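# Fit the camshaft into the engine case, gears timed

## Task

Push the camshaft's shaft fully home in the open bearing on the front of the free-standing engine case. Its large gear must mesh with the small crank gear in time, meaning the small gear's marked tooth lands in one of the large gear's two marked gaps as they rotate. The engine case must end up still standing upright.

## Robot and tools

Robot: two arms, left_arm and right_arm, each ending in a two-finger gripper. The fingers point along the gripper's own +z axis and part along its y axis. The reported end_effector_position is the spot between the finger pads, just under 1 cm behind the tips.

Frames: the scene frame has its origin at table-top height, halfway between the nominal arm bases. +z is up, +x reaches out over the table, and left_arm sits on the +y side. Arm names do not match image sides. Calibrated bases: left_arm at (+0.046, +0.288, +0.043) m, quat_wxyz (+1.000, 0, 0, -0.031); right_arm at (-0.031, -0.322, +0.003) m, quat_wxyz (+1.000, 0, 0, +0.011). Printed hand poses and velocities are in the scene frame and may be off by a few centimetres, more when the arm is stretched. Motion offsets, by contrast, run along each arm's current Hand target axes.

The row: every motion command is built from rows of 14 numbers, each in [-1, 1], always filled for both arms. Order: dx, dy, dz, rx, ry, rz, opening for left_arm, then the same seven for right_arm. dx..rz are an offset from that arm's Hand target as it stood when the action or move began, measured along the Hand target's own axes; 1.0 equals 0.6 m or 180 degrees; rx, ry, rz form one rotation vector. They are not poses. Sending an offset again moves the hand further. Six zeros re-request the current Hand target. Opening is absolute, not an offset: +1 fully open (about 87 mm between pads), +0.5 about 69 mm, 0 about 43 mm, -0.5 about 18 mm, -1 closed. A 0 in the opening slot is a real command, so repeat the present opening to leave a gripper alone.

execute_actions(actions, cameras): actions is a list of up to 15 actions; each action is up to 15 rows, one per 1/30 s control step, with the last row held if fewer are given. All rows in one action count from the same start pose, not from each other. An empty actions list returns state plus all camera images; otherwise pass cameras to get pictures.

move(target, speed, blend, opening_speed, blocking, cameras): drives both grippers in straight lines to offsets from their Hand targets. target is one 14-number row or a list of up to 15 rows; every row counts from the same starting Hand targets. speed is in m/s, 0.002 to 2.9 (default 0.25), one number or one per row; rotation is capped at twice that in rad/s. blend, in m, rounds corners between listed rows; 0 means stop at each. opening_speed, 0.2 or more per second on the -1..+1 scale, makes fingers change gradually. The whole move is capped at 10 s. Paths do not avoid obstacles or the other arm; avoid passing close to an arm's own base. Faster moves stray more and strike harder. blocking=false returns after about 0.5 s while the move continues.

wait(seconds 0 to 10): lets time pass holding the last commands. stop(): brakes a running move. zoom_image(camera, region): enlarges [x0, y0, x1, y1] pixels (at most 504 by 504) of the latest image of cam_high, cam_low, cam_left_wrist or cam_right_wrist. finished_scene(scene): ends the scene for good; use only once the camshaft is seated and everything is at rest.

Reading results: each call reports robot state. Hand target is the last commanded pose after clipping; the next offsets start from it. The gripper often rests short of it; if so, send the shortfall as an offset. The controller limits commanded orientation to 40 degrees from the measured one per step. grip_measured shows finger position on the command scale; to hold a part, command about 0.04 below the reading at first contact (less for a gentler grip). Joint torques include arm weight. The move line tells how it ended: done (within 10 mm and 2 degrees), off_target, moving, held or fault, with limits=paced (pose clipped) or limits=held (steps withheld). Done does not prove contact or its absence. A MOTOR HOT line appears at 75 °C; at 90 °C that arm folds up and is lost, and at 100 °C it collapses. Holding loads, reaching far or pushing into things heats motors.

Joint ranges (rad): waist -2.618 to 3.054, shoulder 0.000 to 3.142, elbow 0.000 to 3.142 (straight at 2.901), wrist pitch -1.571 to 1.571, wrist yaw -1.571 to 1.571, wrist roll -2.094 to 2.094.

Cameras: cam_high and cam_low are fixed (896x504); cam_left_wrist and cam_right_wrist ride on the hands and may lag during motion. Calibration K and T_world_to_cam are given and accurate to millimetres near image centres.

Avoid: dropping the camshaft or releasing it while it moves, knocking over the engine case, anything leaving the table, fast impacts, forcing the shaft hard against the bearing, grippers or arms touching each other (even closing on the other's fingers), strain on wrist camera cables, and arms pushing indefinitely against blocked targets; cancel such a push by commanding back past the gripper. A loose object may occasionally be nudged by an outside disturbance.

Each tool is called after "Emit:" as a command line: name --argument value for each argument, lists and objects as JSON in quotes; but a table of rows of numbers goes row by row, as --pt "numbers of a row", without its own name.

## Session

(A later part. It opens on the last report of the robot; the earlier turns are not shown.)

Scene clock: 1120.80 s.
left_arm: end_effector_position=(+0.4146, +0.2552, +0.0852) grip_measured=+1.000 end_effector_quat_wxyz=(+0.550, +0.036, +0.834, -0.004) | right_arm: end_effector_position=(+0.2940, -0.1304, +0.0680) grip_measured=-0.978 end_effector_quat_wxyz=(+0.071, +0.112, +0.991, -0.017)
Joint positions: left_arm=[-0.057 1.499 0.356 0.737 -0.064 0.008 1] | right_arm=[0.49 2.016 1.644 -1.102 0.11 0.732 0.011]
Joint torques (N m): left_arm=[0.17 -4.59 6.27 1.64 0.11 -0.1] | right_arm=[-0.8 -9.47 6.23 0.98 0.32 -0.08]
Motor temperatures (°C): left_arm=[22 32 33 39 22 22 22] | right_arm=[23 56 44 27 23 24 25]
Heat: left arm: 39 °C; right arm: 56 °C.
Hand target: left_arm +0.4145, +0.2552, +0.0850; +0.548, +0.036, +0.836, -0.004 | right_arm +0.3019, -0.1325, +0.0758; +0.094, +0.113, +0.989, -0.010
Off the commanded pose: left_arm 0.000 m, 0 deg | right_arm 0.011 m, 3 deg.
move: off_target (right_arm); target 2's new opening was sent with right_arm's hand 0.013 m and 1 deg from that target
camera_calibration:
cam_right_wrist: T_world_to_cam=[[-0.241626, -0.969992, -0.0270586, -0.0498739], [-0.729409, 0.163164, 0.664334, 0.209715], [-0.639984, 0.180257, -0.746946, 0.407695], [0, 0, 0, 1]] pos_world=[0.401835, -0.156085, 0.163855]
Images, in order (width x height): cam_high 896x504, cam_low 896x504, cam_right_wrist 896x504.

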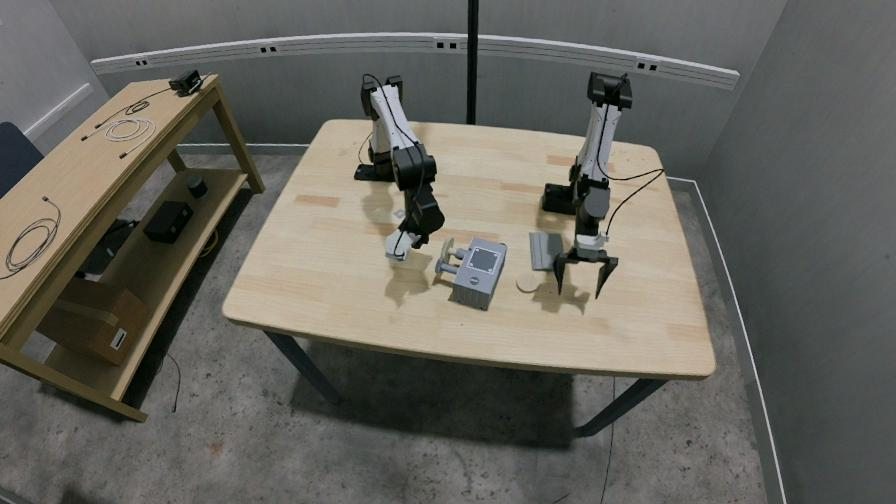

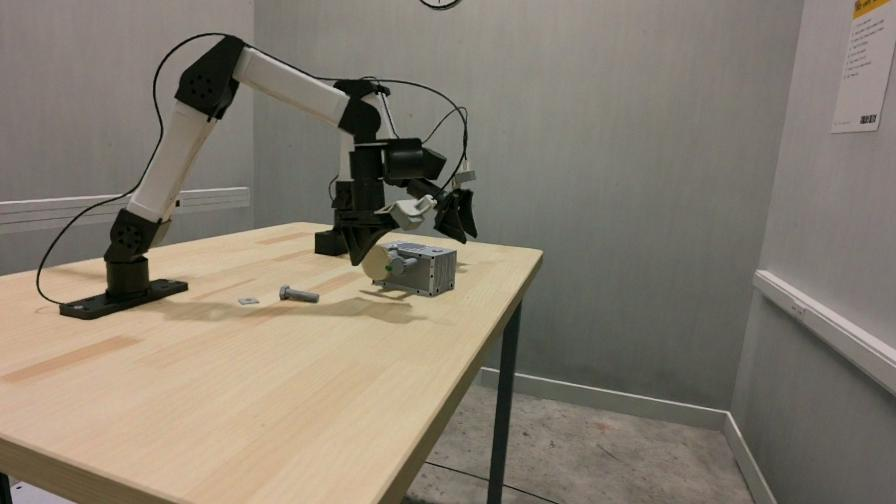

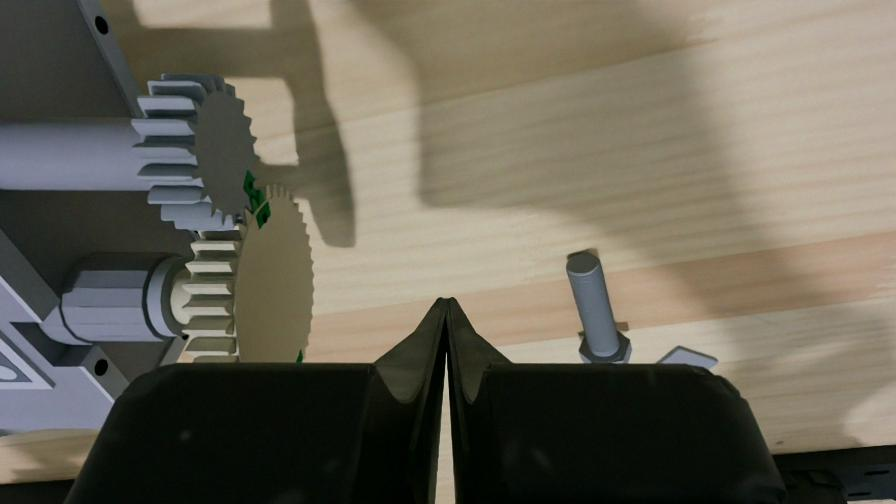

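Emit:
move --target '[0,0,0,0,0,0,1,-0.003,0.12,0,0,0,0,-1]' --speed 0.03 --cameras '["cam_high","cam_low","cam_right_wrist"]'

Emit:
zoom_image --camera "cam_right_wrist" --region '[250, 60, 490, 320]'

Emit:
zoom_image --camera "cam_low" --region '[330, 220, 450, 300]'

Scene clock: 1136.27 s.
left_arm: end_effector_position=(+0.4146, +0.2552, +0.0852) grip_measured=+1.000 end_effector_quat_wxyz=(+0.550, +0.036, +0.834, -0.004) | right_arm: end_effector_position=(+0.3102, -0.0852, +0.0710) grip_measured=-0.978 end_effector_quat_wxyz=(+0.073, +0.109, +0.991, -0.041)
Joint positions: left_arm=[-0.057 1.499 0.356 0.737 -0.064 0.008 1] | right_arm=[0.58 2.208 1.951 -1.256 0.157 0.816 0.011]
Joint torques (N m): left_arm=[0.06 -4.53 6.22 1.62 0.13 -0.1] | right_arm=[1.51 -7.97 10.18 1.05 0 0.33]
Heat: left arm: 39 °C; right arm: 53 °C.
Hand target: left_arm +0.4145, +0.2552, +0.0850; +0.548, +0.036, +0.836, -0.004 | right_arm +0.3199, -0.0628, +0.0762; +0.094, +0.113, +0.989, -0.010
Off the commanded pose: left_arm 0.000 m, 0 deg | right_arm 0.025 m, 4 deg.
move: off_target (right_arm)
camera_calibration:
cam_right_wrist: T_world_to_cam=[[-0.237829, -0.97108, 0.0210082, -0.00672971], [-0.728652, 0.192674, 0.657224, 0.214931], [-0.642264, 0.140999, -0.753403, 0.410002], [0, 0, 0, 1]] pos_world=[0.418339, -0.105756, 0.167781]
Images, in order (width x height): cam_high 896x504, cam_low 896x504, cam_right_wrist 896x504.

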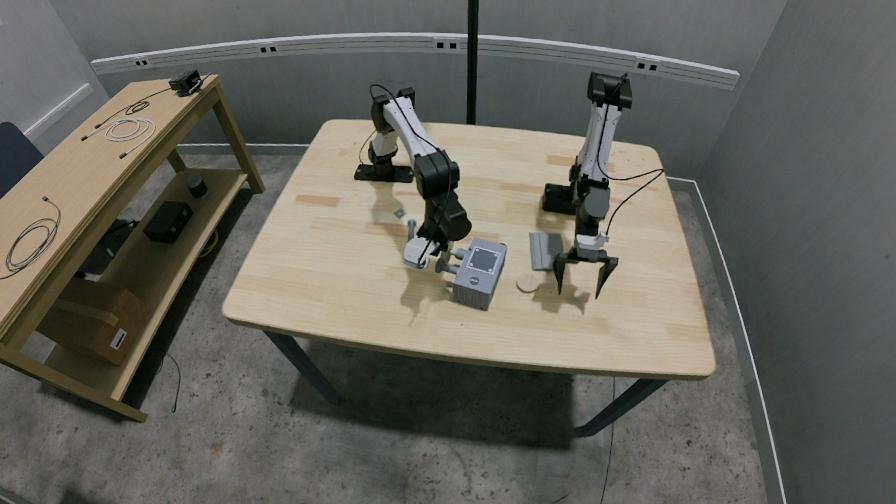

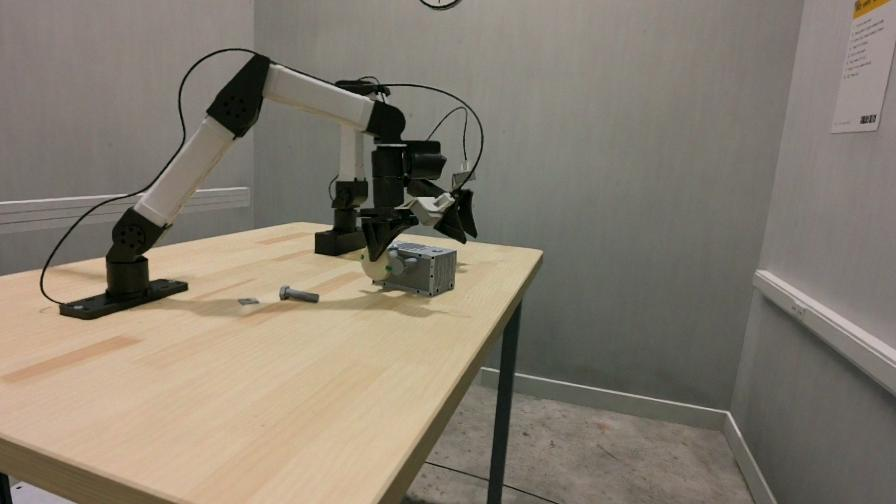

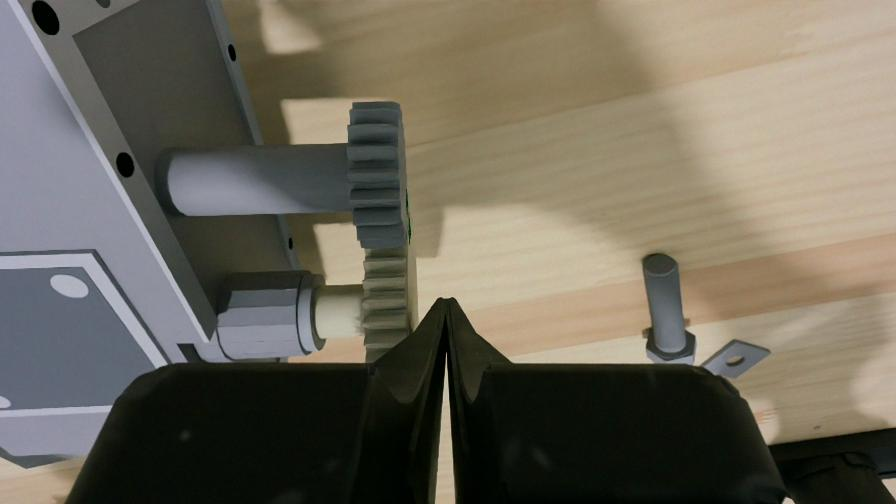

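Scaled by 1.938 from the camera's 896x504 image, which has a finer 1280x720 frame.

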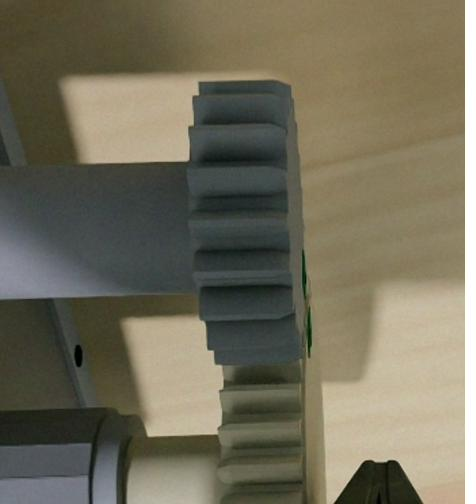

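Scaled by 4.200 from the camera's 896x504 image, which has a finer 1280x720 frame.

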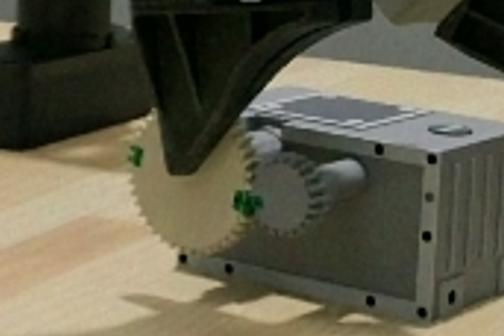

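Emit:
zoom_image --camera "cam_right_wrist" --region '[200, 250, 440, 370]'

Scaled by 2.100 from the camera's 896x504 image, which has a finer 1280x720 frame.

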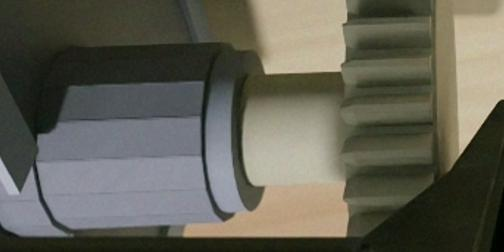

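Emit:
move --pt "0 0 0 0 0 0 1 0.006 0.018 0.006 0 0 0 -1" --pt "0 0 0 0 0 0 1 -0.004 0.018 -0.006 0 0 0 -1" --pt "0 0 0 0 0 0 1 0.002 0.018 0 0 0 0 -1" --speed 0.03 --blend 0.002 --cameras '["cam_right_wrist"]'

Emit:
zoom_image --camera "cam_right_wrist" --region '[200, 250, 440, 370]'

Scene clock: 1151.50 s.
left_arm: end_effector_position=(+0.4146, +0.2552, +0.0852) grip_measured=+1.000 end_effector_quat_wxyz=(+0.550, +0.036, +0.834, -0.004) | right_arm: end_effector_position=(+0.3099, -0.0851, +0.0726) grip_measured=-0.978 end_effector_quat_wxyz=(+0.067, +0.106, +0.990, -0.061)
Joint positions: left_arm=[-0.057 1.499 0.356 0.737 -0.064 0.008 1] | right_arm=[0.59 2.251 2.025 -1.324 0.18 0.824 0.011]
Joint torques (N m): left_arm=[0.13 -4.51 6.11 1.62 0.15 -0.1] | right_arm=[2.14 -8.7 9.06 1.39 -0.22 0.4]
Motor temperatures (°C): left_arm=[22 32 33 39 22 22 22] | right_arm=[23 51 47 27 23 24 24]
Heat: left arm: 39 °C; right arm: 51 °C.
Hand target: left_arm +0.4145, +0.2552, +0.0850; +0.548, +0.036, +0.836, -0.004 | right_arm +0.3211, -0.0519, +0.0760; +0.094, +0.113, +0.989, -0.010
Off the commanded pose: left_arm 0.000 m, 0 deg | right_arm 0.035 m, 7 deg.
move: off_target (right_arm)
camera_calibration:
cam_right_wrist: T_world_to_cam=[[-0.236035, -0.969727, 0.0625874, -0.0102298], [-0.718061, 0.217449, 0.661138, 0.212199], [-0.654733, 0.11111, -0.747649, 0.411913], [0, 0, 0, 1]] pos_world=[0.419651, -0.10183, 0.168313]
Images, in order (width x height): cam_right_wrist 896x504.

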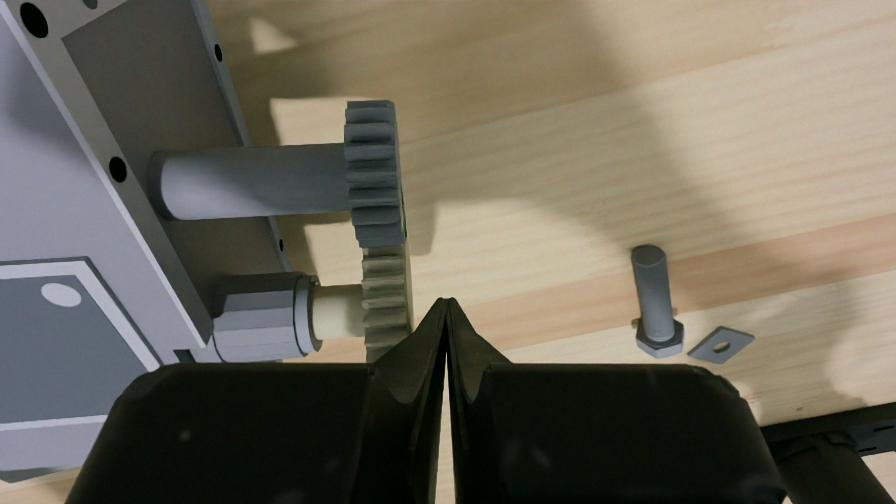

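Scaled by 2.100 from the camera's 896x504 image, which has a finer 1280x720 frame.

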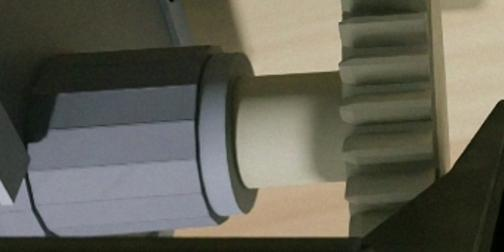

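Seated. Back off and retreat, then check.

Emit:
move --pt "0 0 0 0 0 0 1 0 -0.1 0 0 0 0 -1" --pt "0 0 0 0 0 0 1 0 -0.14 -0.13 0 0 0 -1" --speed 0.1 --blend 0.01 --cameras '["cam_high","cam_low","cam_right_wrist"]'

Emit:
zoom_image --camera "cam_right_wrist" --region '[80, 60, 480, 330]'

Emit:
zoom_image --camera "cam_low" --region '[350, 230, 470, 310]'

Scene clock: 1161.30 s.
left_arm: end_effector_position=(+0.4146, +0.2552, +0.0852) grip_measured=+1.000 end_effector_quat_wxyz=(+0.550, +0.036, +0.834, -0.004) | right_arm: end_effector_position=(+0.2854, -0.1314, +0.1344) grip_measured=-0.978 end_effector_quat_wxyz=(+0.079, +0.113, +0.990, -0.028)
Joint positions: left_arm=[-0.057 1.499 0.356 0.737 -0.064 0.008 1] | right_arm=[0.512 1.982 1.859 -1.354 0.14 0.754 0.011]
Joint torques (N m): left_arm=[0.25 -4.6 6.08 1.66 0.16 -0.1] | right_arm=[-0.75 -9.5 9.47 0.54 0.05 -0.08]
Heat: left arm: 39 °C; right arm: 51 °C.
Hand target: left_arm +0.4145, +0.2552, +0.0850; +0.548, +0.036, +0.836, -0.004 | right_arm +0.2878, -0.1307, +0.1523; +0.094, +0.113, +0.989, -0.010
Off the commanded pose: left_arm 0.000 m, 0 deg | right_arm 0.018 m, 3 deg.
move: off_target (right_arm)
camera_calibration:
cam_right_wrist: T_world_to_cam=[[-0.243865, -0.969784, -0.0070311, -0.0530977], [-0.738189, 0.180916, 0.649882, 0.16621], [-0.628973, 0.163674, -0.760003, 0.448476], [0, 0, 0, 1]] pos_world=[0.391825, -0.154967, 0.232453]
Images, in order (width x height): cam_high 896x504, cam_low 896x504, cam_right_wrist 896x504.

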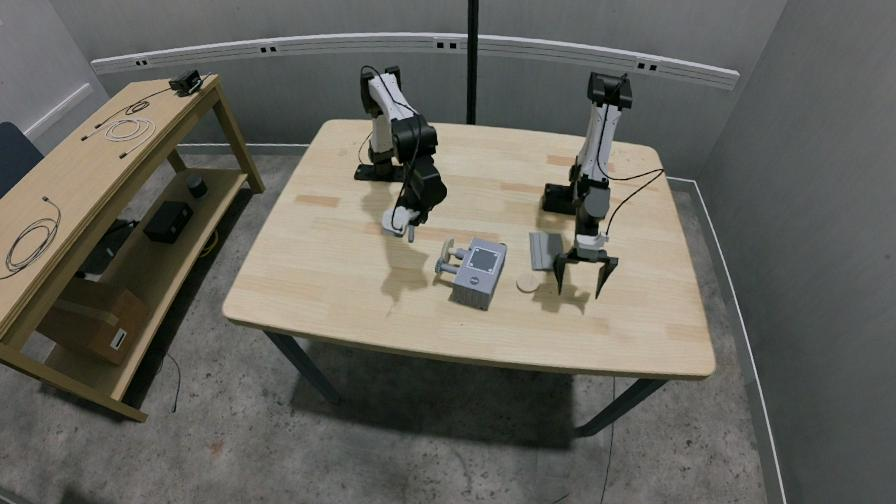

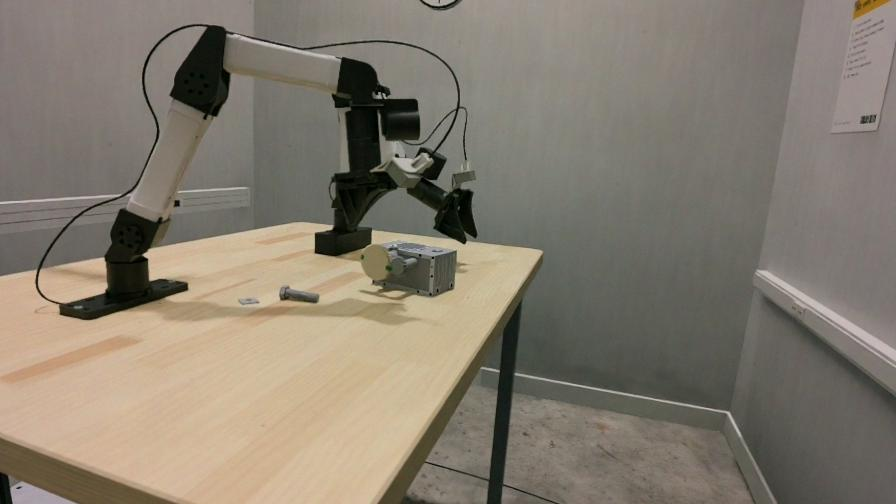

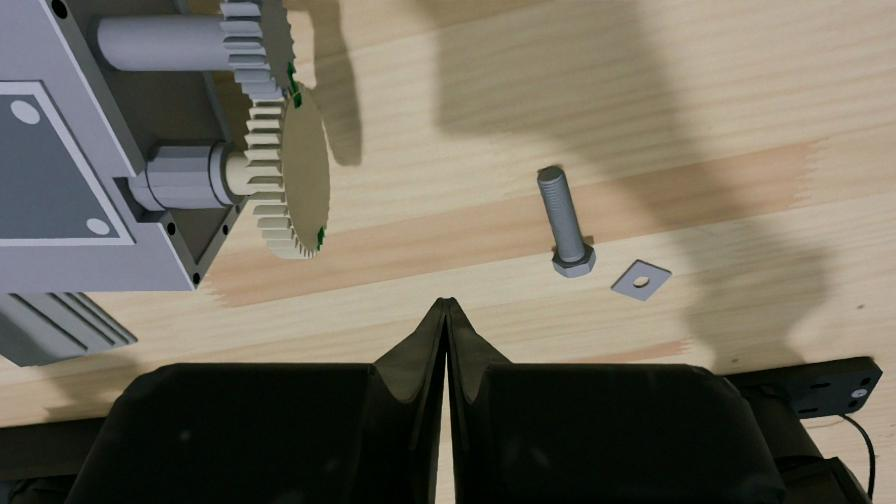

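Scaled by 1.260 from the camera's 896x504 image, which has a finer 1280x720 frame.

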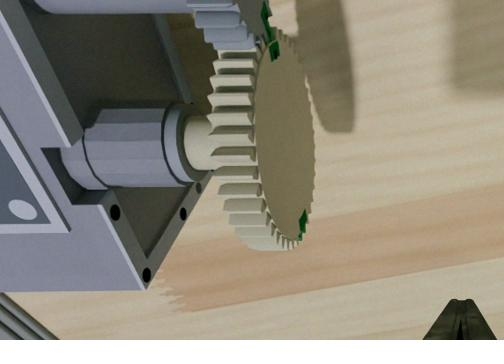

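Scaled by 4.200 from the camera's 896x504 image, which has a finer 1280x720 frame.

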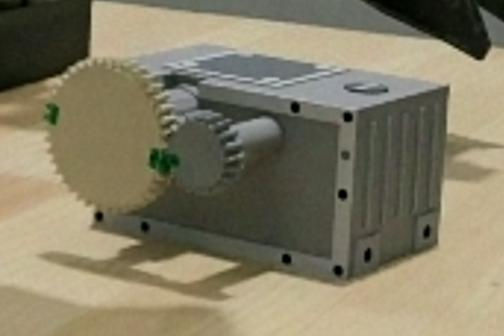

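Emit:
finished_scene --scene 1

The scene is finished: the task was done.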